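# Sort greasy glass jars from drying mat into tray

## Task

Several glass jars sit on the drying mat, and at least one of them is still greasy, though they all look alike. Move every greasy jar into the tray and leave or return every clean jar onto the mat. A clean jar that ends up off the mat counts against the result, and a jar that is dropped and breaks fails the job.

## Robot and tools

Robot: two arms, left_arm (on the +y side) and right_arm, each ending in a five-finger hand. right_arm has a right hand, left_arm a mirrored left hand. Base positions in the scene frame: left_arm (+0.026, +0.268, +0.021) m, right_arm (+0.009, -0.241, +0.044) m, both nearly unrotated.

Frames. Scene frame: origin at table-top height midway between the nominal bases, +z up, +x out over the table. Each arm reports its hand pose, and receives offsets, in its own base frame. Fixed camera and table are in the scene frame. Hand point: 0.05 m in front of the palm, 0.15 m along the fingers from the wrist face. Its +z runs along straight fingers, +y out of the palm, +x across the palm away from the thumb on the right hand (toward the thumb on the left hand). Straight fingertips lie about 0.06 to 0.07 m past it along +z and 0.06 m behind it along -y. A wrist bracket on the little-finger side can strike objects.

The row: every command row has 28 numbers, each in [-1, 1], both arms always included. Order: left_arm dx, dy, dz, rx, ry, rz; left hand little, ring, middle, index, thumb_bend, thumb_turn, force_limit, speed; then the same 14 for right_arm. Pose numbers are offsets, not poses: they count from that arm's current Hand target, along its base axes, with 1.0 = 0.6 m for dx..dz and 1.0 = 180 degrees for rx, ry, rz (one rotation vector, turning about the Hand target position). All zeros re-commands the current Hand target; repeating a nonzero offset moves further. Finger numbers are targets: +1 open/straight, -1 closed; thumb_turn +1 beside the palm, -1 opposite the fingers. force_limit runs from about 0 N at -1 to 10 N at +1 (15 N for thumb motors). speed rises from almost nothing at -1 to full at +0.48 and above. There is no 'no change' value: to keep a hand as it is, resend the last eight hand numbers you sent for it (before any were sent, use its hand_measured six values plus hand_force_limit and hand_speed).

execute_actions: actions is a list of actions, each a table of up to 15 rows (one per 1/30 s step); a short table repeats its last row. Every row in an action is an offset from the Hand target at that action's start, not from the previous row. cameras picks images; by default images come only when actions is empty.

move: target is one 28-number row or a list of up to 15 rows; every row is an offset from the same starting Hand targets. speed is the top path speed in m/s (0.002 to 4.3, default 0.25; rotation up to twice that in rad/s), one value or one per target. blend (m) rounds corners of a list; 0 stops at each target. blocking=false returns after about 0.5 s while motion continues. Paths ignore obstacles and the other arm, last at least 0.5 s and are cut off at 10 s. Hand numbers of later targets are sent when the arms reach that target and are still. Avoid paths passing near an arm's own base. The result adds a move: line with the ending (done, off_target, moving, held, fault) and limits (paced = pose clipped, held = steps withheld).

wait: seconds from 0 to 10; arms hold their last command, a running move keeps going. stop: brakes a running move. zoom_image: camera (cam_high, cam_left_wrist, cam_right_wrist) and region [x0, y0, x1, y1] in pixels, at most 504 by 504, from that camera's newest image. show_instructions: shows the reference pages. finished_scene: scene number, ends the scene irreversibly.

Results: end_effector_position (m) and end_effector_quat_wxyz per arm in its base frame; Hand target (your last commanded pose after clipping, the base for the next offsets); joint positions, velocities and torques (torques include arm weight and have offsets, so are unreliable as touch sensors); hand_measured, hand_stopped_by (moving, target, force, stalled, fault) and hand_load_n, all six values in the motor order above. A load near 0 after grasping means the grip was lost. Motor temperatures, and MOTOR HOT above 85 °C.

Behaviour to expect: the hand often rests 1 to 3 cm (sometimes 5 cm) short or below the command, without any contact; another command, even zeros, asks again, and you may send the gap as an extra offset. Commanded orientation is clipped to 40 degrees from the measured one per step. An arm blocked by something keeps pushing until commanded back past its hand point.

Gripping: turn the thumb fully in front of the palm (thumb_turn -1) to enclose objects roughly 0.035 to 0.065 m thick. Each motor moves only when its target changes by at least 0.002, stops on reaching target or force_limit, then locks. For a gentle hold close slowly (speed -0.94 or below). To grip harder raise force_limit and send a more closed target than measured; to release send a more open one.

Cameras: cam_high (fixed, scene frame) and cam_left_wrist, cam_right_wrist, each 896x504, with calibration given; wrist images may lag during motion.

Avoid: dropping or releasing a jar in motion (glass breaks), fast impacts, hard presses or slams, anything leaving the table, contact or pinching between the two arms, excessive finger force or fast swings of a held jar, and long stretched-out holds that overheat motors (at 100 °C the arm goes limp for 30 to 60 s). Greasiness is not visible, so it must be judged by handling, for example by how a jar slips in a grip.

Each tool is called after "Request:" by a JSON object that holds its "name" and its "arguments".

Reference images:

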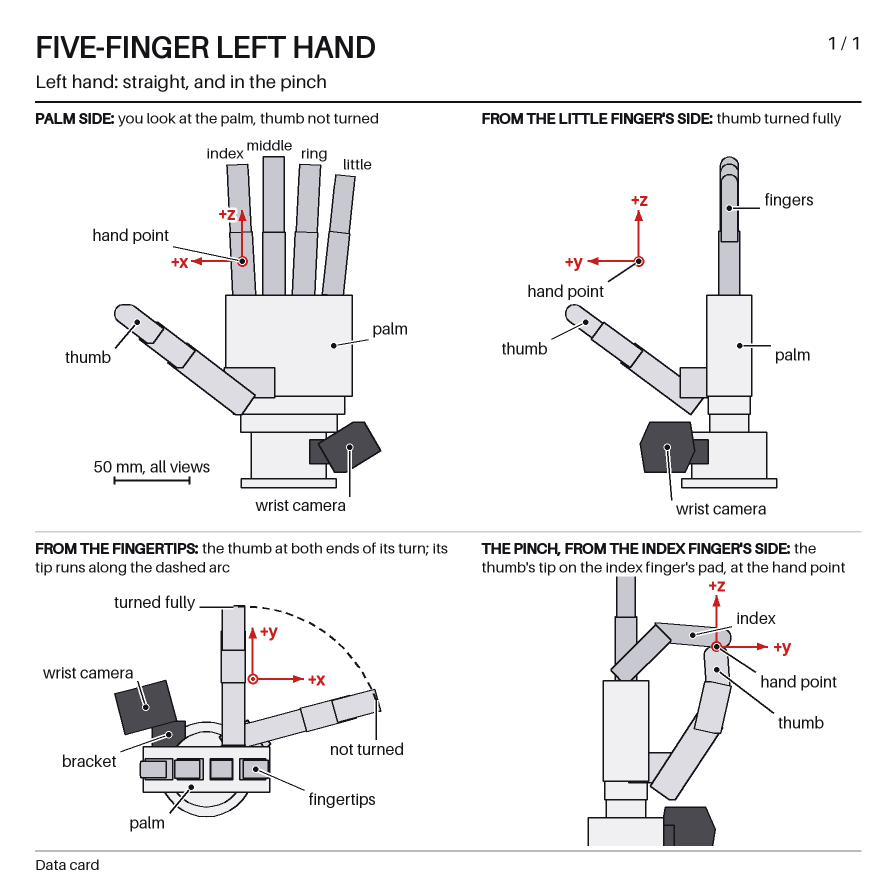

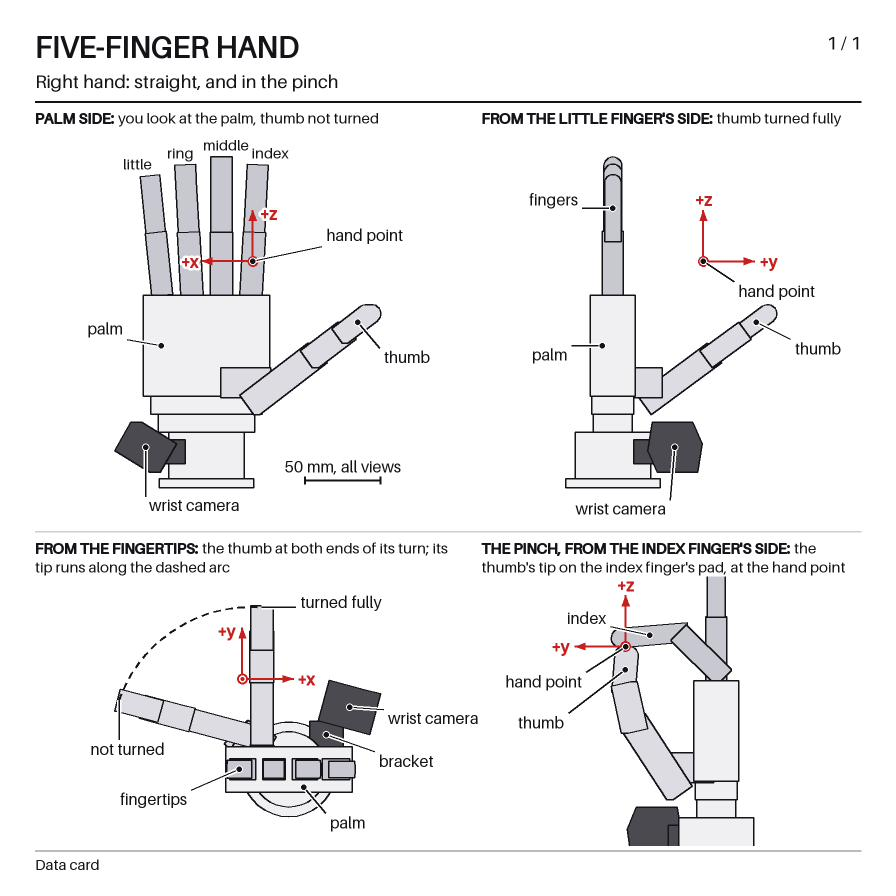

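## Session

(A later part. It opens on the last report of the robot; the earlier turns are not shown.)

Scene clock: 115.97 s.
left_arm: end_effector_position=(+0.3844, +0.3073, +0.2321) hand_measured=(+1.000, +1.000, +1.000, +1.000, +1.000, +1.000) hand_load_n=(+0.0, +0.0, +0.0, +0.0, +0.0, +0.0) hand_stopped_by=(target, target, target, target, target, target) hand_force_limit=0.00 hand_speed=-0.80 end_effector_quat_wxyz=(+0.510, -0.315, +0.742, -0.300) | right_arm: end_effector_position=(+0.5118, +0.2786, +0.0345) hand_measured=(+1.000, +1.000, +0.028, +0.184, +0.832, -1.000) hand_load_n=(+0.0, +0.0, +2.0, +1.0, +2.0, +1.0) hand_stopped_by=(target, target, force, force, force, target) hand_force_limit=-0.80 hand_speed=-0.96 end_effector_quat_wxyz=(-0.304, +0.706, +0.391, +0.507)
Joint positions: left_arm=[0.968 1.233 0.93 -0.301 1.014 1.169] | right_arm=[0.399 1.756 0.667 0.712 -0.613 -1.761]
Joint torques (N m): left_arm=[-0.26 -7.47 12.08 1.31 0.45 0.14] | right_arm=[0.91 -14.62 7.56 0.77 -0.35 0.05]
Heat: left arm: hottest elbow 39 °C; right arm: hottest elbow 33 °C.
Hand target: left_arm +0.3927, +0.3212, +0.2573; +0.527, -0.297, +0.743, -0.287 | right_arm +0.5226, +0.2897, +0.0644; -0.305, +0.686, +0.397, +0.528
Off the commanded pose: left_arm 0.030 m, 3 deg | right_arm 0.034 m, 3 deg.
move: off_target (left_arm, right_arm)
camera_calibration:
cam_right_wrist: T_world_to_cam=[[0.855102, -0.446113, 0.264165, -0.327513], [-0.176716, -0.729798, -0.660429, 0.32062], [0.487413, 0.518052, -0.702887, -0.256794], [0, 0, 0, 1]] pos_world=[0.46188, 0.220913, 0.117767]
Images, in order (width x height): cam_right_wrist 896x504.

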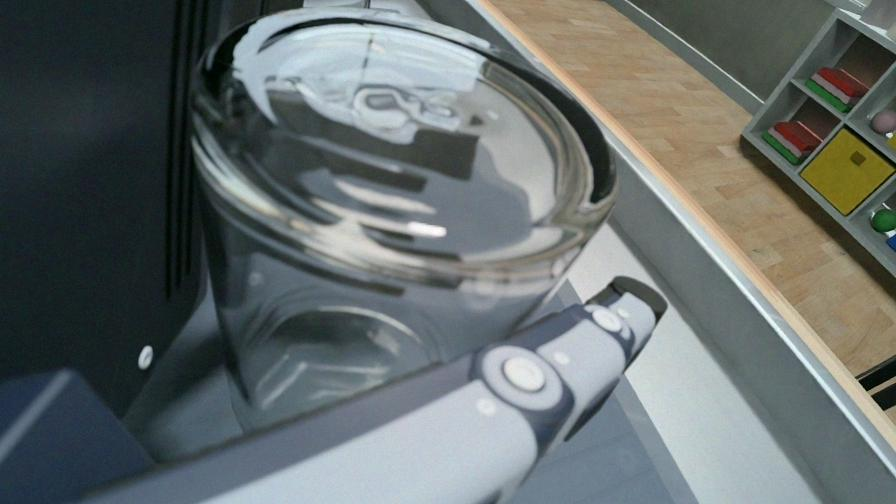

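Request:
{"name": "move", "arguments": {"target": [[0,0,0,0,0,0,1,1,1,1,1,1,0,-0.8,0,0,-0.076,0,0,0,1,1,-1,-1,-1,-1,-0.8,-0.96],[0,0,0,0,0,0,1,1,1,1,1,1,0,-0.8,0,0,-0.069,0,0,0,1,1,1,1,1,-1,-0.75,-0.5],[0,0,0,0,0,0,1,1,1,1,1,1,0,-0.8,-0.08,-0.138,-0.05,0,0,0,1,1,1,1,1,-1,-0.75,-0.5],[0,0,0,0,0,0,1,1,1,1,1,1,0,-0.8,-0.08,-0.138,0.18,0,0,0,1,1,1,1,1,-1,-0.75,-0.5]], "speed": [0.05,0.05,0.07,0.15], "blend": [0,0,0.01,0]}}

Request:
{"name": "move", "arguments": {"target": [[0,0,0,0,0,0,1,1,1,1,1,1,0,-0.8,0.12,0.4,-0.02,0,0,0,1,1,1,1,1,-1,-0.75,-0.6]], "speed": 0.17, "cameras": ["cam_right_wrist"]}}

Scene clock: 129.80 s.
left_arm: end_effector_position=(+0.3844, +0.3073, +0.2321) hand_measured=(+1.000, +1.000, +1.000, +1.000, +1.000, +1.000) hand_load_n=(+0.0, +0.0, +0.0, -0.5, +0.0, -0.5) hand_stopped_by=(target, target, target, target, target, target) hand_force_limit=0.00 hand_speed=-0.80 end_effector_quat_wxyz=(+0.510, -0.315, +0.742, -0.300) | right_arm: end_effector_position=(+0.4591, +0.2068, +0.1481) hand_measured=(+1.000, +1.000, +1.000, +1.000, +1.000, -1.000) hand_load_n=(+0.0, +0.0, +0.0, +0.0, +0.0, +0.0) hand_stopped_by=(target, target, target, target, target, target) hand_force_limit=-0.75 hand_speed=-0.50 end_effector_quat_wxyz=(-0.312, +0.699, +0.393, +0.510)
Joint positions: left_arm=[0.968 1.233 0.93 -0.301 1.014 1.169] | right_arm=[0.249 1.265 0.56 0.298 -0.77 -1.825]
Joint torques (N m): left_arm=[-0.21 -7.47 12.05 1.25 0.46 0.14] | right_arm=[-0.56 -7.59 11.3 0.53 -0.43 -0.04]
Heat: left arm: hottest elbow 39 °C; right arm: hottest elbow 33 °C.
Hand target: left_arm +0.3927, +0.3212, +0.2573; +0.527, -0.297, +0.743, -0.287 | right_arm +0.4745, +0.2069, +0.1723; -0.305, +0.686, +0.397, +0.528
Off the commanded pose: left_arm 0.030 m, 3 deg | right_arm 0.029 m, 3 deg.
move: off_target (left_arm, right_arm)

Scene clock: 131.73 s.
left_arm: end_effector_position=(+0.3844, +0.3073, +0.2321) hand_measured=(+1.000, +1.000, +1.000, +1.000, +1.000, +1.000) hand_load_n=(+0.0, +0.0, +0.0, +0.0, +0.0, +0.0) hand_stopped_by=(target, target, target, target, target, target) hand_force_limit=0.00 hand_speed=-0.80 end_effector_quat_wxyz=(+0.510, -0.315, +0.742, -0.300) | right_arm: end_effector_position=(+0.5336, +0.4350, +0.1415) hand_measured=(+1.000, +1.000, +1.000, +1.000, +1.000, -1.000) hand_load_n=(+0.0, +0.0, +0.0, +0.0, +0.0, +0.0) hand_stopped_by=(target, target, target, target, target, target) hand_force_limit=-0.75 hand_speed=-0.60 end_effector_quat_wxyz=(-0.301, +0.696, +0.401, +0.514)
Joint positions: left_arm=[0.968 1.233 0.93 -0.301 1.014 1.169] | right_arm=[0.669 1.703 1.004 0.382 -0.366 -1.68]
Joint torques (N m): left_arm=[-0.21 -7.53 12.07 1.31 0.46 0.14] | right_arm=[-0.03 -13.16 12.05 1.11 -0.07 0.11]
Heat: left arm: hottest elbow 39 °C; right arm: hottest elbow 33 °C.
Hand target: left_arm +0.3927, +0.3212, +0.2573; +0.527, -0.297, +0.743, -0.287 | right_arm +0.5466, +0.4470, +0.1605; -0.305, +0.686, +0.397, +0.528
Off the commanded pose: left_arm 0.030 m, 3 deg | right_arm 0.026 m, 2 deg.
move: off_target (left_arm, right_arm)
camera_calibration:
cam_right_wrist: T_world_to_cam=[[0.85379, -0.433139, 0.288849, -0.313181], [-0.148357, -0.734234, -0.662489, 0.49637], [0.499032, 0.522773, -0.69114, -0.283165], [0, 0, 0, 1]] pos_world=[0.48234, 0.376832, 0.223595]
Images, in order (width x height): cam_right_wrist 896x504.

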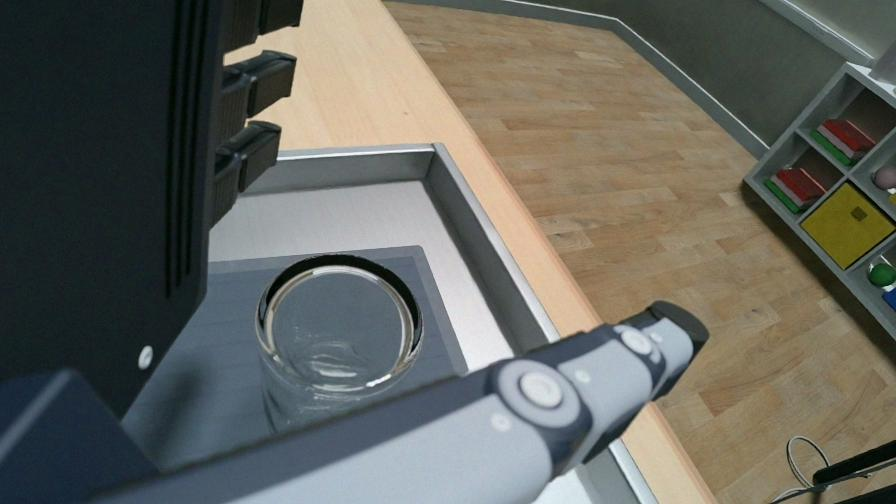

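Request:
{"name": "move", "arguments": {"target": [[0,0,0,0,0,0,1,1,1,1,1,1,0,-0.8,-0.0343,-0.0133,-0.139,0,0,0,1,1,1,1,1,-1,-0.75,-0.6]], "speed": 0.12, "cameras": ["cam_right_wrist"]}}

Scene clock: 137.97 s.
left_arm: end_effector_position=(+0.3844, +0.3073, +0.2321) hand_measured=(+1.000, +1.000, +1.000, +1.000, +1.000, +1.000) hand_load_n=(+0.0, +0.0, +0.0, +0.0, +0.0, +0.0) hand_stopped_by=(target, target, target, target, target, target) hand_force_limit=0.00 hand_speed=-0.80 end_effector_quat_wxyz=(+0.510, -0.315, +0.742, -0.300) | right_arm: end_effector_position=(+0.5282, +0.4322, +0.0743) hand_measured=(+1.000, +1.000, +1.000, +1.000, +1.000, -1.000) hand_load_n=(+0.5, +0.0, +0.0, +0.0, +0.0, +0.5) hand_stopped_by=(target, target, target, target, target, target) hand_force_limit=-0.75 hand_speed=-0.60 end_effector_quat_wxyz=(-0.300, +0.692, +0.397, +0.523)
Joint positions: left_arm=[0.968 1.233 0.93 -0.301 1.014 1.169] | right_arm=[0.675 1.835 0.934 0.606 -0.353 -1.676]
Joint torques (N m): left_arm=[-0.21 -7.47 12.05 1.31 0.45 0.14] | right_arm=[0.97 -13.98 6.71 1.76 -0.05 0.13]
Motor temperatures (°C): left_arm=[28 33 40 31 30 26] | right_arm=[28 32 33 26 27 29]
Heat: left arm: hottest elbow 40 °C; right arm: hottest elbow 33 °C.
Hand target: left_arm +0.3927, +0.3212, +0.2573; +0.527, -0.297, +0.743, -0.287 | right_arm +0.5261, +0.4389, +0.0770; -0.305, +0.686, +0.397, +0.528
Off the commanded pose: left_arm 0.030 m, 3 deg | right_arm 0.008 m, 1 deg.
move: off_target (left_arm)
camera_calibration:
cam_right_wrist: T_world_to_cam=[[0.845786, -0.443412, 0.296701, -0.282238], [-0.143635, -0.724829, -0.673789, 0.443241], [0.513824, 0.527265, -0.67674, -0.336246], [0, 0, 0, 1]] pos_world=[0.47515, 0.373417, 0.15484]
Images, in order (width x height): cam_right_wrist 896x504.

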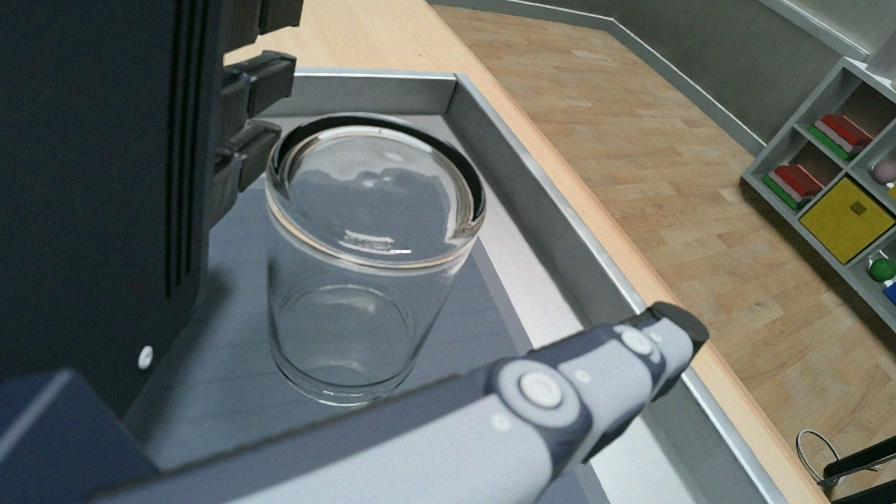

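Request:
{"name": "move", "arguments": {"target": [[0,0,0,0,0,0,1,1,1,1,1,1,0,-0.8,-0.0135,0.0055,-0.02,0,0,0,1,1,1,1,1,-1,-0.75,-0.6],[0,0,0,0,0,0,1,1,1,1,1,1,0,-0.8,-0.0135,0.0055,-0.096,0,0,0,1,1,1,1,1,-1,-0.75,-0.6]], "speed": 0.08, "cameras": ["cam_right_wrist"]}}

Scene clock: 145.53 s.
left_arm: end_effector_position=(+0.3844, +0.3073, +0.2321) hand_measured=(+1.000, +1.000, +1.000, +1.000, +1.000, +1.000) hand_load_n=(+0.0, +0.0, +0.0, +0.0, +0.0, +0.0) hand_stopped_by=(target, target, target, target, target, target) hand_force_limit=0.00 hand_speed=-0.80 end_effector_quat_wxyz=(+0.510, -0.315, +0.742, -0.300) | right_arm: end_effector_position=(+0.5207, +0.4374, +0.0193) hand_measured=(+1.000, +1.000, +1.000, +1.000, +1.000, -1.000) hand_load_n=(+0.0, +0.0, +0.0, +0.0, +0.0, +0.0) hand_stopped_by=(target, target, target, target, target, target) hand_force_limit=-0.75 hand_speed=-0.60 end_effector_quat_wxyz=(-0.301, +0.690, +0.398, +0.524)
Joint positions: left_arm=[0.968 1.233 0.93 -0.301 1.014 1.169] | right_arm=[0.692 1.966 0.916 0.761 -0.338 -1.671]
Joint torques (N m): left_arm=[-0.21 -7.47 12.07 1.29 0.46 0.13] | right_arm=[0.85 -14.33 5.46 1.74 -0.05 0.13]
Heat: left arm: hottest elbow 40 °C; right arm: hottest elbow 33 °C.
Hand target: left_arm +0.3927, +0.3212, +0.2573; +0.527, -0.297, +0.743, -0.287 | right_arm +0.5180, +0.4423, +0.0195; -0.305, +0.686, +0.397, +0.528
Off the commanded pose: left_arm 0.030 m, 3 deg | right_arm 0.006 m, 1 deg.
move: off_target (left_arm)
camera_calibration:
cam_right_wrist: T_world_to_cam=[[0.84548, -0.442757, 0.298544, -0.257402], [-0.139955, -0.723246, -0.67626, 0.406293], [0.51534, 0.529982, -0.673457, -0.374419], [0, 0, 0, 1]] pos_world=[0.467444, 0.378318, 0.0994505]
Images, in order (width x height): cam_right_wrist 896x504.

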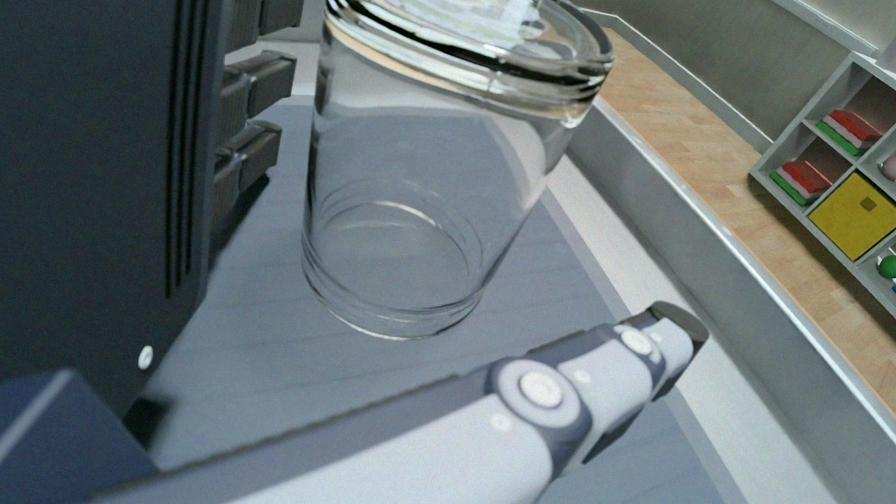

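Request:
{"name": "move", "arguments": {"target": [[0,0,0,0,0,0,1,1,1,1,1,1,0,-0.8,0.06,0.077,0,0,0,0,1,1,1,1,1,-1,-0.75,-0.6],[0,0,0,0,0,0,1,1,1,1,1,1,0,-0.8,0.06,0.077,0,0,0,0,1,1,0.45,0.55,0.82,-1,-0.82,-0.6]], "speed": [0.06,0.06], "cameras": ["cam_right_wrist"]}}

Scene clock: 152.80 s.
left_arm: end_effector_position=(+0.3844, +0.3073, +0.2321) hand_measured=(+1.000, +1.000, +1.000, +1.000, +1.000, +1.000) hand_load_n=(+0.0, +0.0, +0.0, +0.0, +0.0, -0.5) hand_stopped_by=(target, target, target, target, target, target) hand_force_limit=0.00 hand_speed=-0.80 end_effector_quat_wxyz=(+0.510, -0.315, +0.742, -0.300) | right_arm: end_effector_position=(+0.5484, +0.4744, +0.0156) hand_measured=(+1.000, +1.000, +0.450, +0.550, +0.820, -1.000) hand_load_n=(+0.0, +0.0, +0.0, +0.0, +0.0, +0.0) hand_stopped_by=(target, target, target, target, target, target) hand_force_limit=-0.82 hand_speed=-0.60 end_effector_quat_wxyz=(-0.300, +0.690, +0.397, +0.525)
Joint positions: left_arm=[0.968 1.233 0.93 -0.301 1.014 1.169] | right_arm=[0.713 2.043 1.056 0.701 -0.316 -1.664]
Joint torques (N m): left_arm=[-0.26 -7.41 12.08 1.26 0.46 0.14] | right_arm=[0.91 -15.27 9.39 0.68 -0.06 0.11]
Heat: left arm: hottest elbow 40 °C; right arm: hottest elbow 33 °C.
Hand target: left_arm +0.3927, +0.3212, +0.2573; +0.527, -0.297, +0.743, -0.287 | right_arm +0.5539, +0.4886, +0.0196; -0.305, +0.686, +0.397, +0.528
Off the commanded pose: left_arm 0.030 m, 3 deg | right_arm 0.016 m, 1 deg.
move: off_target (left_arm, right_arm); target 2's new numbers were sent with right_arm's hand 0.016 m and 1 deg from that target
camera_calibration:
cam_right_wrist: T_world_to_cam=[[0.844233, -0.444805, 0.29903, -0.261677], [-0.140856, -0.722432, -0.676942, 0.434577], [0.517136, 0.529377, -0.672555, -0.411535], [0, 0, 0, 1]] pos_world=[0.494949, 0.415415, 0.0956534]
Images, in order (width x height): cam_right_wrist 896x504.

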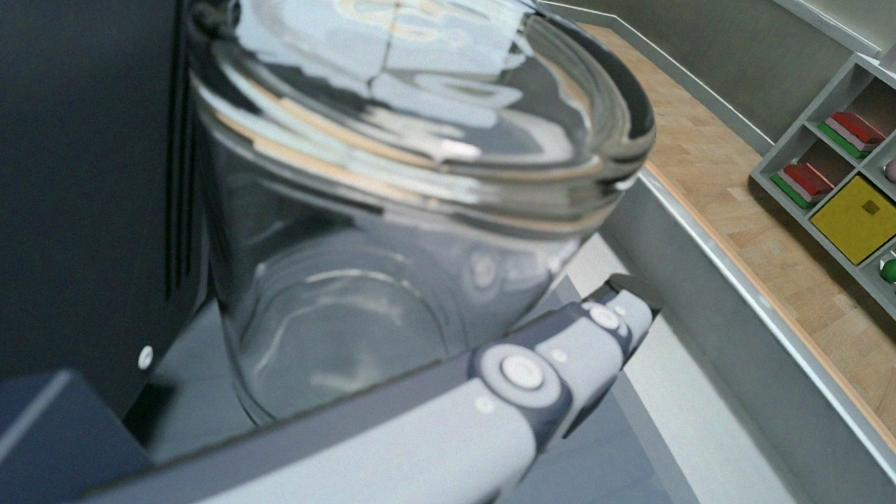

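Request:
{"name": "move", "arguments": {"target": [[0,0,0,0,0,0,1,1,1,1,1,1,0,-0.8,0,0,0,0,0,0,1,1,-1,-1,-1,-1,-0.78,-0.96]], "speed": 0.05, "cameras": ["cam_right_wrist"]}}

Scene clock: 157.43 s.
left_arm: end_effector_position=(+0.3844, +0.3073, +0.2321) hand_measured=(+1.000, +1.000, +1.000, +1.000, +1.000, +1.000) hand_load_n=(+0.0, +0.0, +0.0, +0.0, +0.0, +0.0) hand_stopped_by=(target, target, target, target, target, target) hand_force_limit=0.00 hand_speed=-0.80 end_effector_quat_wxyz=(+0.510, -0.315, +0.742, -0.300) | right_arm: end_effector_position=(+0.5484, +0.4744, +0.0156) hand_measured=(+1.000, +1.000, +0.162, +0.322, +0.700, -1.000) hand_load_n=(+0.0, +0.0, +1.0, +1.0, +1.5, +0.5) hand_stopped_by=(target, target, force, force, force, target) hand_force_limit=-0.78 hand_speed=-0.96 end_effector_quat_wxyz=(-0.300, +0.690, +0.397, +0.525)
Joint positions: left_arm=[0.968 1.233 0.93 -0.301 1.014 1.169] | right_arm=[0.713 2.043 1.056 0.701 -0.316 -1.664]
Joint torques (N m): left_arm=[-0.21 -7.53 12.07 1.31 0.46 0.14] | right_arm=[0.91 -15.21 9.4 0.68 -0.06 0.11]
Heat: left arm: hottest elbow 40 °C; right arm: hottest elbow 33 °C.
Hand target: left_arm +0.3927, +0.3212, +0.2573; +0.527, -0.297, +0.743, -0.287 | right_arm +0.5539, +0.4886, +0.0196; -0.305, +0.686, +0.397, +0.528
Off the commanded pose: left_arm 0.030 m, 3 deg | right_arm 0.016 m, 1 deg.
move: off_target (left_arm, right_arm)
camera_calibration:
cam_right_wrist: T_world_to_cam=[[0.844313, -0.444912, 0.298645, -0.261635], [-0.141145, -0.7223, -0.677024, 0.434673], [0.516927, 0.529468, -0.672644, -0.411461], [0, 0, 0, 1]] pos_world=[0.494949, 0.415415, 0.0956533]
Images, in order (width x height): cam_right_wrist 896x504.

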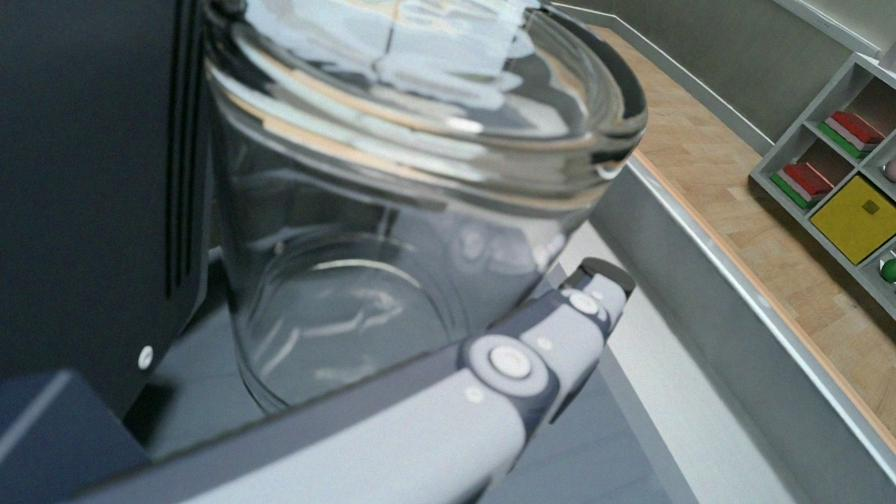

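Request:
{"name": "move", "arguments": {"target": [[0,0,0,0,0,0,1,1,1,1,1,1,0,-0.8,0,0,0.075,0,0,0,1,1,-1,-1,-1,-1,-0.78,-0.96]], "speed": 0.05, "cameras": ["cam_right_wrist"]}}

Scene clock: 160.90 s.
left_arm: end_effector_position=(+0.3844, +0.3073, +0.2321) hand_measured=(+1.000, +1.000, +1.000, +1.000, +1.000, +1.000) hand_load_n=(+0.0, +0.0, +0.0, -0.5, +0.0, +0.0) hand_stopped_by=(target, target, target, target, target, target) hand_force_limit=0.00 hand_speed=-0.80 end_effector_quat_wxyz=(+0.510, -0.315, +0.742, -0.300) | right_arm: end_effector_position=(+0.5457, +0.4722, +0.0236) hand_measured=(+1.000, +1.000, +0.162, +0.322, +0.700, -1.000) hand_load_n=(+0.0, +0.0, +0.5, +0.0, +0.5, +0.5) hand_stopped_by=(target, target, force, force, force, target) hand_force_limit=-0.78 hand_speed=-0.96 end_effector_quat_wxyz=(-0.297, +0.705, +0.399, +0.505)
Joint positions: left_arm=[0.968 1.233 0.93 -0.301 1.014 1.169] | right_arm=[0.713 1.999 1.063 0.6 -0.316 -1.662]
Joint torques (N m): left_arm=[-0.09 -7.53 12.07 1.25 0.46 0.14] | right_arm=[0.91 -19.9 9.24 0.73 -0.09 0.1]
Heat: left arm: hottest elbow 40 °C; right arm: hottest elbow 33 °C.
Hand target: left_arm +0.3927, +0.3212, +0.2573; +0.527, -0.297, +0.743, -0.287 | right_arm +0.5538, +0.4885, +0.0642; -0.305, +0.686, +0.397, +0.528
Off the commanded pose: left_arm 0.030 m, 3 deg | right_arm 0.045 m, 4 deg.
move: off_target (left_arm, right_arm)
camera_calibration:
cam_right_wrist: T_world_to_cam=[[0.855467, -0.435989, 0.279445, -0.272722], [-0.167511, -0.743578, -0.647326, 0.461888], [0.490016, 0.506956, -0.70914, -0.377312], [0, 0, 0, 1]] pos_world=[0.495565, 0.415827, 0.107636]
Images, in order (width x height): cam_right_wrist 896x504.

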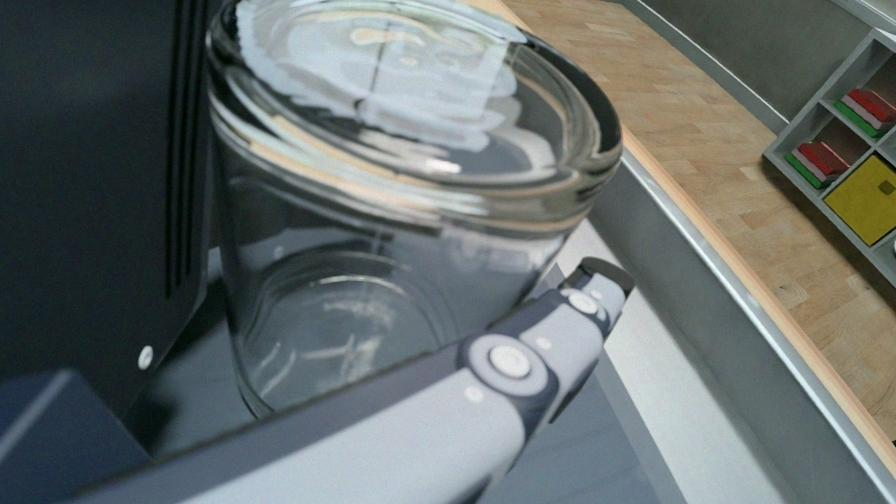

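Request:
{"name": "move", "arguments": {"target": [[0,0,0,0,0,0,1,1,1,1,1,1,0,-0.8,0,0,-0.075,0,0,0,1,1,-1,-1,-1,-1,-0.78,-0.96],[0,0,0,0,0,0,1,1,1,1,1,1,0,-0.8,0,0,-0.075,0,0,0,1,1,0.22,0.38,0.74,-1,-0.68,-0.8]], "speed": 0.05}}

Request:
{"name": "move", "arguments": {"target": [[0,0,0,0,0,0,1,1,1,1,1,1,0,-0.8,0,0,0,0,0,0,1,1,-1,-1,-1,-1,-0.68,-0.96]], "speed": 0.05, "cameras": ["cam_right_wrist"]}}

Request:
{"name": "move", "arguments": {"target": [[0,0,0,0,0,0,1,1,1,1,1,1,0,-0.8,0,0,0.085,0,0,0,1,1,-1,-1,-1,-1,-0.68,-0.96]], "speed": 0.05, "cameras": ["cam_right_wrist"]}}

Scene clock: 165.77 s.
left_arm: end_effector_position=(+0.3844, +0.3073, +0.2321) hand_measured=(+1.000, +1.000, +1.000, +1.000, +1.000, +1.000) hand_load_n=(+0.0, +0.0, -0.5, +0.0, +0.0, +0.0) hand_stopped_by=(target, target, target, target, target, target) hand_force_limit=0.00 hand_speed=-0.80 end_effector_quat_wxyz=(+0.510, -0.315, +0.742, -0.300) | right_arm: end_effector_position=(+0.5484, +0.4744, +0.0111) hand_measured=(+1.000, +1.000, +0.220, +0.380, +0.740, -1.000) hand_load_n=(+0.0, +0.0, +0.0, +0.0, +0.0, +0.0) hand_stopped_by=(target, target, target, target, target, target) hand_force_limit=-0.68 hand_speed=-0.80 end_effector_quat_wxyz=(-0.299, +0.696, +0.397, +0.518)
Joint positions: left_arm=[0.968 1.233 0.93 -0.301 1.014 1.169] | right_arm=[0.713 2.045 1.063 0.678 -0.316 -1.662]
Joint torques (N m): left_arm=[-0.21 -7.59 12.05 1.26 0.45 0.13] | right_arm=[0.97 -15.44 8.79 1.46 -0.08 0.09]
Heat: left arm: hottest elbow 40 °C; right arm: hottest shoulder 33 °C.
Hand target: left_arm +0.3927, +0.3212, +0.2573; +0.527, -0.297, +0.743, -0.287 | right_arm +0.5539, +0.4885, +0.0194; -0.305, +0.686, +0.397, +0.528
Off the commanded pose: left_arm 0.030 m, 3 deg | right_arm 0.017 m, 2 deg.
move: off_target (left_arm, right_arm); target 2's new numbers were sent with right_arm's hand 0.014 m and 1 deg from that target

Scene clock: 166.77 s.
left_arm: end_effector_position=(+0.3844, +0.3073, +0.2321) hand_measured=(+1.000, +1.000, +1.000, +1.000, +1.000, +1.000) hand_load_n=(+0.0, +0.0, +0.0, +0.0, +0.0, +0.0) hand_stopped_by=(target, target, target, target, target, target) hand_force_limit=0.00 hand_speed=-0.80 end_effector_quat_wxyz=(+0.510, -0.315, +0.742, -0.300) | right_arm: end_effector_position=(+0.5484, +0.4744, +0.0111) hand_measured=(+1.000, +1.000, +0.172, +0.308, +0.694, -1.000) hand_load_n=(+0.0, +0.0, +0.5, +1.5, +2.0, +0.5) hand_stopped_by=(target, target, force, force, force, target) hand_force_limit=-0.68 hand_speed=-0.96 end_effector_quat_wxyz=(-0.299, +0.696, +0.397, +0.518)
Joint positions: left_arm=[0.968 1.233 0.93 -0.301 1.014 1.169] | right_arm=[0.713 2.045 1.063 0.678 -0.316 -1.662]
Joint torques (N m): left_arm=[-0.21 -7.47 12.08 1.28 0.46 0.14] | right_arm=[0.91 -15.44 8.8 1.46 -0.08 0.1]
Heat: left arm: hottest elbow 40 °C; right arm: hottest shoulder 33 °C.
Hand target: left_arm +0.3927, +0.3212, +0.2573; +0.527, -0.297, +0.743, -0.287 | right_arm +0.5539, +0.4885, +0.0194; -0.305, +0.686, +0.397, +0.528
Off the commanded pose: left_arm 0.030 m, 3 deg | right_arm 0.017 m, 2 deg.
move: off_target (left_arm, right_arm)
camera_calibration:
cam_right_wrist: T_world_to_cam=[[0.848465, -0.442345, 0.290581, -0.263726], [-0.152077, -0.729656, -0.66669, 0.440966], [0.506931, 0.521472, -0.686358, -0.405052], [0, 0, 0, 1]] pos_world=[0.496157, 0.416319, 0.0926105]
Images, in order (width x height): cam_right_wrist 896x504.

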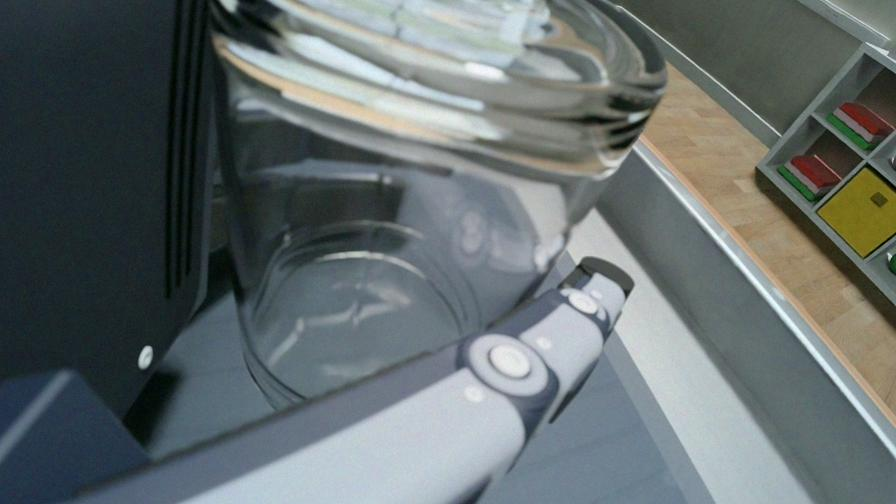

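Scene clock: 168.23 s.
left_arm: end_effector_position=(+0.3844, +0.3073, +0.2321) hand_measured=(+1.000, +1.000, +1.000, +1.000, +1.000, +1.000) hand_load_n=(+0.0, +0.0, +0.0, +0.0, +0.0, +0.0) hand_stopped_by=(target, target, target, target, target, target) hand_force_limit=0.00 hand_speed=-0.80 end_effector_quat_wxyz=(+0.510, -0.315, +0.742, -0.300) | right_arm: end_effector_position=(+0.5459, +0.4722, +0.0318) hand_measured=(+1.000, +1.000, +0.172, +0.308, +0.694, -1.000) hand_load_n=(+0.0, +0.0, +0.0, +0.5, +0.5, +0.5) hand_stopped_by=(target, target, force, force, force, target) hand_force_limit=-0.68 hand_speed=-0.96 end_effector_quat_wxyz=(-0.297, +0.705, +0.398, +0.506)
Joint positions: left_arm=[0.968 1.233 0.93 -0.301 1.014 1.169] | right_arm=[0.713 1.982 1.063 0.587 -0.316 -1.661]
Joint torques (N m): left_arm=[-0.21 -7.47 12.05 1.28 0.45 0.14] | right_arm=[0.97 -19.55 9.5 0.69 -0.09 0.09]
Heat: left arm: hottest elbow 40 °C; right arm: hottest elbow 34 °C.
Hand target: left_arm +0.3927, +0.3212, +0.2573; +0.527, -0.297, +0.743, -0.287 | right_arm +0.5539, +0.4885, +0.0703; -0.305, +0.686, +0.397, +0.528
Off the commanded pose: left_arm 0.030 m, 3 deg | right_arm 0.043 m, 3 deg.
move: off_target (left_arm, right_arm)
camera_calibration:
cam_right_wrist: T_world_to_cam=[[0.854705, -0.437325, 0.27969, -0.273959], [-0.166895, -0.741672, -0.649668, 0.466023], [0.491554, 0.508596, -0.706898, -0.373378], [0, 0, 0, 1]] pos_world=[0.495466, 0.415725, 0.115444]
Images, in order (width x height): cam_right_wrist 896x504.

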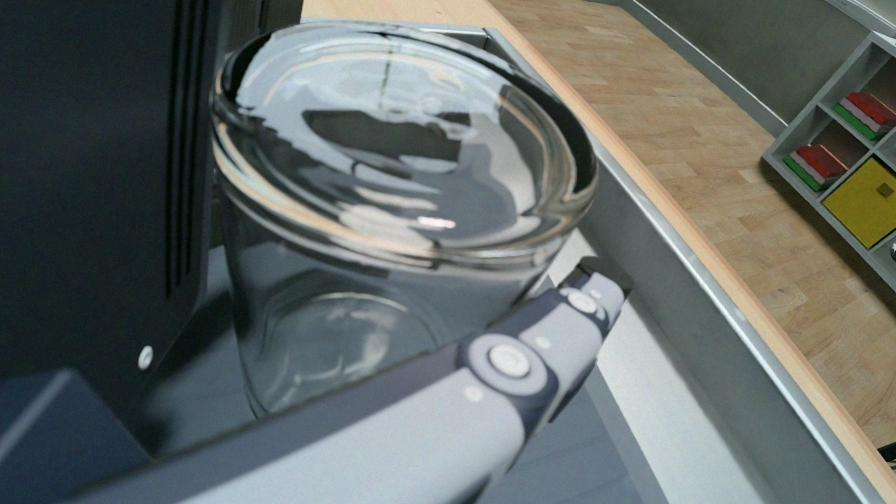

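Request:
{"name": "move", "arguments": {"target": [[0,0,0,0,0,0,1,1,1,1,1,1,0,-0.8,0,0,-0.081,0,0,0,1,1,-1,-1,-1,-1,-0.68,-0.96],[0,0,0,0,0,0,1,1,1,1,1,1,0,-0.8,0,0,-0.081,0,0,0,1,1,0.22,0.38,0.74,-1,-0.58,-0.8]], "speed": 0.05}}

Request:
{"name": "move", "arguments": {"target": [[0,0,0,0,0,0,1,1,1,1,1,1,0,-0.8,0,0,0,0,0,0,1,1,-1,-1,-1,-1,-0.58,-0.96]], "speed": 0.05, "cameras": ["cam_right_wrist"]}}

Request:
{"name": "move", "arguments": {"target": [[0,0,0,0,0,0,1,1,1,1,1,1,0,-0.8,0,0,0.085,0,0,0,1,1,-1,-1,-1,-1,-0.58,-0.96]], "speed": 0.05, "cameras": ["cam_right_wrist"]}}

Scene clock: 174.37 s.
left_arm: end_effector_position=(+0.3844, +0.3073, +0.2321) hand_measured=(+1.000, +1.000, +1.000, +1.000, +1.000, +1.000) hand_load_n=(+0.0, +0.0, +0.0, +0.0, +0.0, +0.0) hand_stopped_by=(target, target, target, target, target, target) hand_force_limit=0.00 hand_speed=-0.80 end_effector_quat_wxyz=(+0.510, -0.315, +0.742, -0.300) | right_arm: end_effector_position=(+0.5483, +0.4743, +0.0134) hand_measured=(+1.000, +1.000, +0.220, +0.380, +0.740, -1.000) hand_load_n=(+0.0, +0.0, +0.0, +0.0, +0.0, +0.5) hand_stopped_by=(target, target, target, target, target, target) hand_force_limit=-0.58 hand_speed=-0.80 end_effector_quat_wxyz=(-0.300, +0.697, +0.397, +0.517)
Joint positions: left_arm=[0.968 1.233 0.93 -0.301 1.014 1.169] | right_arm=[0.713 2.039 1.063 0.671 -0.316 -1.661]
Joint torques (N m): left_arm=[-0.15 -7.53 12.1 1.28 0.45 0.14] | right_arm=[0.97 -15.38 8.83 1.52 -0.08 0.08]
Heat: left arm: hottest elbow 41 °C; right arm: hottest elbow 34 °C.
Hand target: left_arm +0.3927, +0.3212, +0.2573; +0.527, -0.297, +0.743, -0.287 | right_arm +0.5539, +0.4885, +0.0216; -0.305, +0.686, +0.397, +0.528
Off the commanded pose: left_arm 0.030 m, 3 deg | right_arm 0.017 m, 2 deg.
move: off_target (left_arm, right_arm); target 2's new numbers were sent with right_arm's hand 0.016 m and 2 deg from that target

Scene clock: 175.33 s.
left_arm: end_effector_position=(+0.3844, +0.3073, +0.2321) hand_measured=(+1.000, +1.000, +1.000, +1.000, +1.000, +1.000) hand_load_n=(+0.0, +0.0, +0.0, -0.5, +0.0, +0.0) hand_stopped_by=(target, target, target, target, target, target) hand_force_limit=0.00 hand_speed=-0.80 end_effector_quat_wxyz=(+0.510, -0.315, +0.742, -0.300) | right_arm: end_effector_position=(+0.5483, +0.4743, +0.0134) hand_measured=(+1.000, +1.000, +0.156, +0.298, +0.704, -1.000) hand_load_n=(+0.0, +0.0, +0.5, +2.0, +2.5, +0.5) hand_stopped_by=(target, target, force, force, force, target) hand_force_limit=-0.58 hand_speed=-0.96 end_effector_quat_wxyz=(-0.300, +0.697, +0.397, +0.517)
Joint positions: left_arm=[0.968 1.233 0.93 -0.301 1.014 1.169] | right_arm=[0.713 2.039 1.063 0.671 -0.316 -1.661]
Joint torques (N m): left_arm=[-0.26 -7.47 12.08 1.32 0.46 0.14] | right_arm=[0.91 -15.44 8.83 1.55 -0.08 0.08]
Heat: left arm: hottest elbow 41 °C; right arm: hottest elbow 34 °C.
Hand target: left_arm +0.3927, +0.3212, +0.2573; +0.527, -0.297, +0.743, -0.287 | right_arm +0.5539, +0.4885, +0.0216; -0.305, +0.686, +0.397, +0.528
Off the commanded pose: left_arm 0.030 m, 3 deg | right_arm 0.017 m, 2 deg.
move: off_target (left_arm, right_arm)
camera_calibration:
cam_right_wrist: T_world_to_cam=[[0.848883, -0.442361, 0.289334, -0.264591], [-0.153413, -0.730007, -0.665999, 0.443323], [0.505827, 0.520968, -0.687555, -0.402587], [0, 0, 0, 1]] pos_world=[0.496258, 0.416319, 0.095007]
Images, in order (width x height): cam_right_wrist 896x504.

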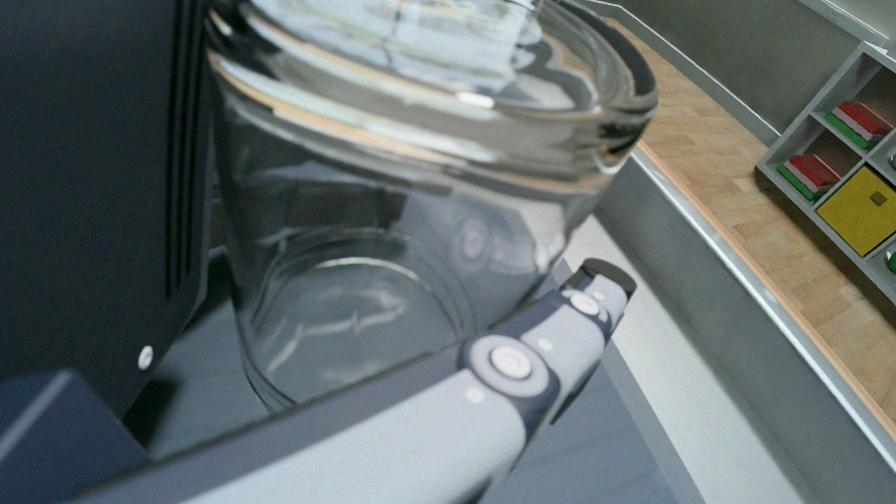

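Scene clock: 176.80 s.
left_arm: end_effector_position=(+0.3844, +0.3073, +0.2321) hand_measured=(+1.000, +1.000, +1.000, +1.000, +1.000, +1.000) hand_load_n=(+0.0, +0.0, +0.0, +0.0, +0.0, +0.0) hand_stopped_by=(target, target, target, target, target, target) hand_force_limit=0.00 hand_speed=-0.80 end_effector_quat_wxyz=(+0.510, -0.315, +0.742, -0.300) | right_arm: end_effector_position=(+0.5457, +0.4721, +0.0335) hand_measured=(+1.000, +1.000, +0.156, +0.298, +0.702, -1.000) hand_load_n=(+0.0, +0.0, +0.0, +0.0, +0.5, +0.5) hand_stopped_by=(target, target, force, force, force, target) hand_force_limit=-0.58 hand_speed=-0.96 end_effector_quat_wxyz=(-0.297, +0.705, +0.398, +0.506)
Joint positions: left_arm=[0.968 1.233 0.93 -0.301 1.014 1.169] | right_arm=[0.713 1.978 1.063 0.581 -0.316 -1.661]
Joint torques (N m): left_arm=[-0.26 -7.53 12.04 1.28 0.46 0.14] | right_arm=[0.97 -19.6 9.57 0.7 -0.09 0.08]
Heat: left arm: hottest elbow 41 °C; right arm: hottest elbow 34 °C.
Hand target: left_arm +0.3927, +0.3212, +0.2573; +0.527, -0.297, +0.743, -0.287 | right_arm +0.5539, +0.4885, +0.0728; -0.305, +0.686, +0.397, +0.528
Off the commanded pose: left_arm 0.030 m, 3 deg | right_arm 0.043 m, 3 deg.
move: off_target (left_arm, right_arm)
camera_calibration:
cam_right_wrist: T_world_to_cam=[[0.854943, -0.437135, 0.27926, -0.274594], [-0.167466, -0.742133, -0.648995, 0.46756], [0.490946, 0.508087, -0.707686, -0.371331], [0, 0, 0, 1]] pos_world=[0.495366, 0.415625, 0.117341]
Images, in order (width x height): cam_right_wrist 896x504.

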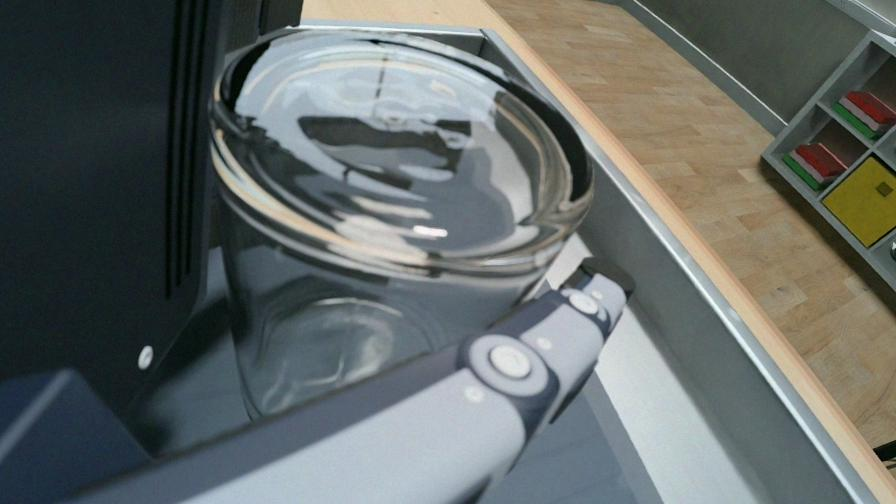

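Request:
{"name": "move", "arguments": {"target": [[0,0,0,0,0,0,1,1,1,1,1,1,0,-0.8,0,0,-0.083,0,0,0,1,1,-1,-1,-1,-1,-0.58,-0.96],[0,0,0,0,0,0,1,1,1,1,1,1,0,-0.8,0,0,-0.083,0,0,0,1,1,0.22,0.38,0.74,-1,-0.45,-0.8]], "speed": 0.05}}

Request:
{"name": "move", "arguments": {"target": [[0,0,0,0,0,0,1,1,1,1,1,1,0,-0.8,0,0,0,0,0,0,1,1,-1,-1,-1,-1,-0.45,-0.96]], "speed": 0.05, "cameras": ["cam_right_wrist"]}}

Request:
{"name": "move", "arguments": {"target": [[0,0,0,0,0,0,1,1,1,1,1,1,0,-0.8,0,0,0.085,0,0,0,1,1,-1,-1,-1,-1,-0.45,-0.96]], "speed": 0.05, "cameras": ["cam_right_wrist"]}}

Scene clock: 183.43 s.
left_arm: end_effector_position=(+0.3844, +0.3073, +0.2321) hand_measured=(+1.000, +1.000, +1.000, +1.000, +1.000, +1.000) hand_load_n=(+0.0, +0.0, +0.0, +0.0, +0.0, +0.0) hand_stopped_by=(target, target, target, target, target, target) hand_force_limit=0.00 hand_speed=-0.80 end_effector_quat_wxyz=(+0.510, -0.315, +0.742, -0.300) | right_arm: end_effector_position=(+0.5483, +0.4744, +0.0147) hand_measured=(+1.000, +1.000, +0.220, +0.380, +0.740, -1.000) hand_load_n=(+0.0, +0.0, +0.0, +0.0, +0.0, +0.0) hand_stopped_by=(target, target, target, target, target, target) hand_force_limit=-0.45 hand_speed=-0.80 end_effector_quat_wxyz=(-0.300, +0.697, +0.397, +0.517)
Joint positions: left_arm=[0.968 1.233 0.93 -0.301 1.014 1.169] | right_arm=[0.713 2.036 1.063 0.668 -0.316 -1.661]
Joint torques (N m): left_arm=[-0.15 -7.53 12.07 1.28 0.46 0.14] | right_arm=[0.91 -15.38 8.83 1.55 -0.08 0.08]
Heat: left arm: hottest elbow 41 °C; right arm: hottest elbow 34 °C.
Hand target: left_arm +0.3927, +0.3212, +0.2573; +0.527, -0.297, +0.743, -0.287 | right_arm +0.5539, +0.4885, +0.0229; -0.305, +0.686, +0.397, +0.528
Off the commanded pose: left_arm 0.030 m, 3 deg | right_arm 0.017 m, 2 deg.
move: off_target (left_arm, right_arm); target 2's new numbers were sent with right_arm's hand 0.016 m and 2 deg from that target

Scene clock: 186.60 s.
left_arm: end_effector_position=(+0.3844, +0.3073, +0.2321) hand_measured=(+1.000, +1.000, +1.000, +1.000, +1.000, +1.000) hand_load_n=(+0.0, -0.5, +0.0, -0.5, +0.0, +0.0) hand_stopped_by=(target, target, target, target, target, target) hand_force_limit=0.00 hand_speed=-0.80 end_effector_quat_wxyz=(+0.510, -0.315, +0.742, -0.300) | right_arm: end_effector_position=(+0.5479, +0.4747, +0.0142) hand_measured=(+1.000, +1.000, +0.148, +0.046, +0.700, -1.000) hand_load_n=(-0.5, +0.0, +0.0, +3.0, +2.5, -0.5) hand_stopped_by=(target, target, force, force, force, target) hand_force_limit=-0.45 hand_speed=-0.96 end_effector_quat_wxyz=(-0.300, +0.697, +0.397, +0.516)
Joint positions: left_arm=[0.968 1.233 0.93 -0.301 1.014 1.169] | right_arm=[0.714 2.037 1.063 0.668 -0.316 -1.661]
Joint torques (N m): left_arm=[-0.21 -7.47 12.04 1.28 0.46 0.14] | right_arm=[0.85 -15.38 8.85 1.57 -0.08 0.08]
Heat: left arm: hottest elbow 41 °C; right arm: hottest elbow 34 °C.
Hand target: left_arm +0.3927, +0.3212, +0.2573; +0.527, -0.297, +0.743, -0.287 | right_arm +0.5540, +0.4883, +0.0227; -0.305, +0.686, +0.397, +0.528
Off the commanded pose: left_arm 0.030 m, 3 deg | right_arm 0.017 m, 2 deg.
move: off_target (left_arm, right_arm)
camera_calibration:
cam_right_wrist: T_world_to_cam=[[0.8494, -0.44175, 0.288749, -0.264873], [-0.153533, -0.730308, -0.665641, 0.444318], [0.504922, 0.521063, -0.688147, -0.40156], [0, 0, 0, 1]] pos_world=[0.495957, 0.416719, 0.0959053]
Images, in order (width x height): cam_right_wrist 896x504.

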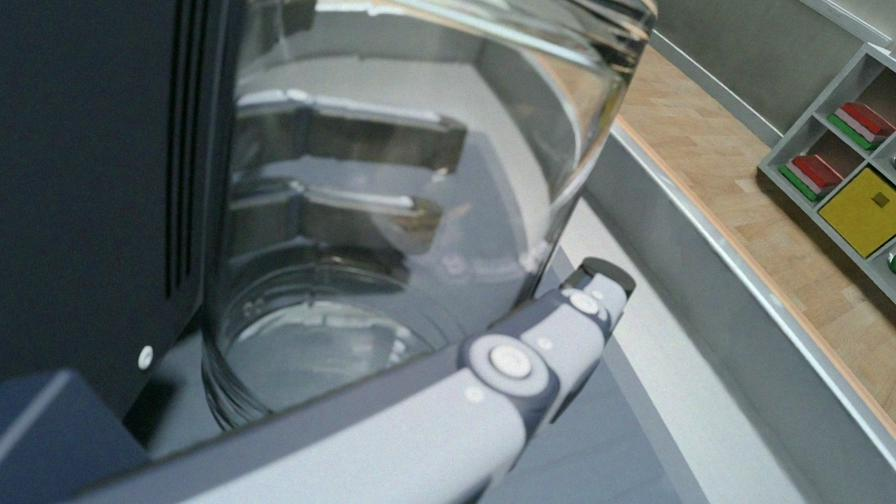

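Scene clock: 188.03 s.
left_arm: end_effector_position=(+0.3844, +0.3073, +0.2321) hand_measured=(+1.000, +1.000, +1.000, +1.000, +1.000, +1.000) hand_load_n=(+0.0, -0.5, +0.0, +0.0, +0.0, -0.5) hand_stopped_by=(target, target, target, target, target, target) hand_force_limit=0.00 hand_speed=-0.80 end_effector_quat_wxyz=(+0.510, -0.315, +0.742, -0.300) | right_arm: end_effector_position=(+0.5437, +0.4715, +0.0256) hand_measured=(+1.000, +1.000, +0.148, +0.046, +0.700, -1.000) hand_load_n=(+0.0, +0.0, +0.0, +2.0, +1.5, +0.5) hand_stopped_by=(target, target, force, force, force, target) hand_force_limit=-0.45 hand_speed=-0.96 end_effector_quat_wxyz=(-0.297, +0.710, +0.399, +0.499)
Joint positions: left_arm=[0.968 1.233 0.93 -0.301 1.014 1.169] | right_arm=[0.714 1.986 1.063 0.573 -0.316 -1.658]
Joint torques (N m): left_arm=[-0.26 -7.59 12.05 1.29 0.45 0.14] | right_arm=[0.79 -20.54 9.43 0.85 -0.1 0.05]
Heat: left arm: hottest elbow 41 °C; right arm: hottest elbow 34 °C.
Hand target: left_arm +0.3927, +0.3212, +0.2573; +0.527, -0.297, +0.743, -0.287 | right_arm +0.5539, +0.4884, +0.0738; -0.305, +0.686, +0.397, +0.528
Off the commanded pose: left_arm 0.030 m, 3 deg | right_arm 0.052 m, 4 deg.
move: off_target (left_arm, right_arm)
camera_calibration:
cam_right_wrist: T_world_to_cam=[[0.859074, -0.434269, 0.270928, -0.274369], [-0.176619, -0.748301, -0.639414, 0.469318], [0.480414, 0.501453, -0.719546, -0.36651], [0, 0, 0, 1]] pos_world=[0.494671, 0.415829, 0.110702]
Images, in order (width x height): cam_right_wrist 896x504.

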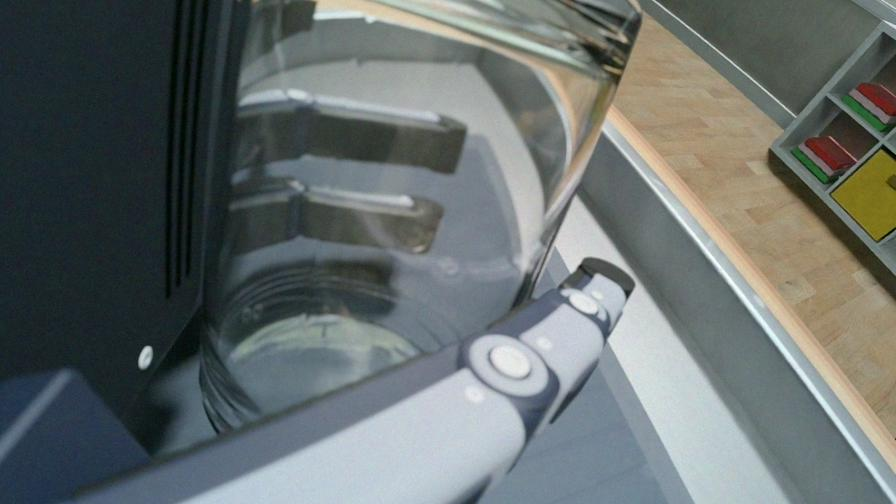

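Request:
{"name": "move", "arguments": {"target": [[0,0,0,0,0,0,1,1,1,1,1,1,0,-0.8,0,0,-0.085,0,0,0,1,1,-1,-1,-1,-1,-0.45,-0.96],[0,0,0,0,0,0,1,1,1,1,1,1,0,-0.8,0,0,-0.085,0,0,0,1,1,0.5,0.5,0.8,-1,-0.45,-0.8]], "speed": 0.05, "cameras": ["cam_right_wrist"]}}

Scene clock: 194.07 s.
left_arm: end_effector_position=(+0.3844, +0.3073, +0.2321) hand_measured=(+1.000, +1.000, +1.000, +1.000, +1.000, +1.000) hand_load_n=(+0.0, +0.0, +0.0, +0.0, +0.0, +0.0) hand_stopped_by=(target, target, target, target, target, target) hand_force_limit=0.00 hand_speed=-0.80 end_effector_quat_wxyz=(+0.510, -0.315, +0.742, -0.300) | right_arm: end_effector_position=(+0.5473, +0.4746, +0.0133) hand_measured=(+1.000, +1.000, +0.500, +0.500, +0.800, -1.000) hand_load_n=(+0.0, +0.0, +0.0, +0.0, +0.0, +0.0) hand_stopped_by=(target, target, target, target, target, target) hand_force_limit=-0.45 hand_speed=-0.80 end_effector_quat_wxyz=(-0.300, +0.699, +0.396, +0.514)
Joint positions: left_arm=[0.968 1.233 0.93 -0.301 1.014 1.169] | right_arm=[0.714 2.036 1.063 0.663 -0.315 -1.658]
Joint torques (N m): left_arm=[-0.21 -7.53 12.05 1.28 0.46 0.14] | right_arm=[0.91 -15.33 8.81 1.74 -0.09 0.05]
Heat: left arm: hottest elbow 41 °C; right arm: hottest elbow 35 °C.
Hand target: left_arm +0.3927, +0.3212, +0.2573; +0.527, -0.297, +0.743, -0.287 | right_arm +0.5539, +0.4884, +0.0229; -0.305, +0.686, +0.397, +0.528
Off the commanded pose: left_arm 0.030 m, 3 deg | right_arm 0.018 m, 2 deg.
move: off_target (left_arm, right_arm); target 2's new numbers were sent with right_arm's hand 0.017 m and 2 deg from that target
camera_calibration:
cam_right_wrist: T_world_to_cam=[[0.850594, -0.441947, 0.284908, -0.264702], [-0.157651, -0.731249, -0.663642, 0.446191], [0.501633, 0.519574, -0.69167, -0.399225], [0, 0, 0, 1]] pos_world=[0.495761, 0.416719, 0.0953952]
Images, in order (width x height): cam_right_wrist 896x504.

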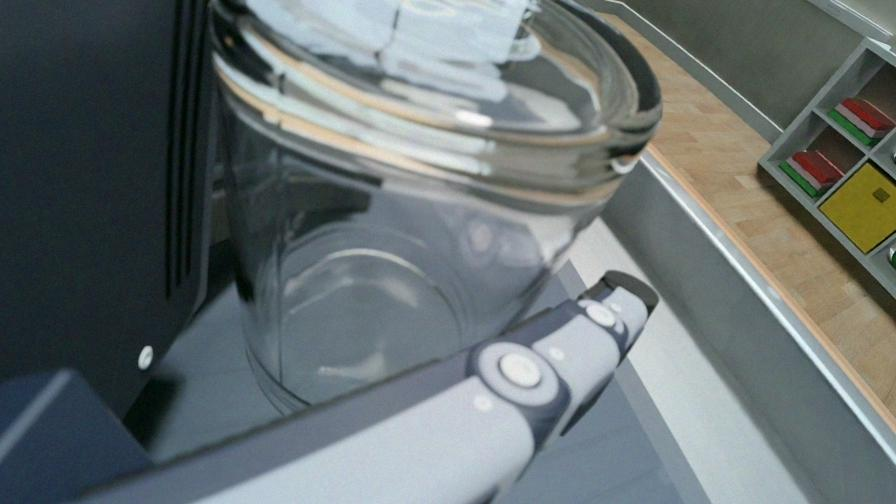

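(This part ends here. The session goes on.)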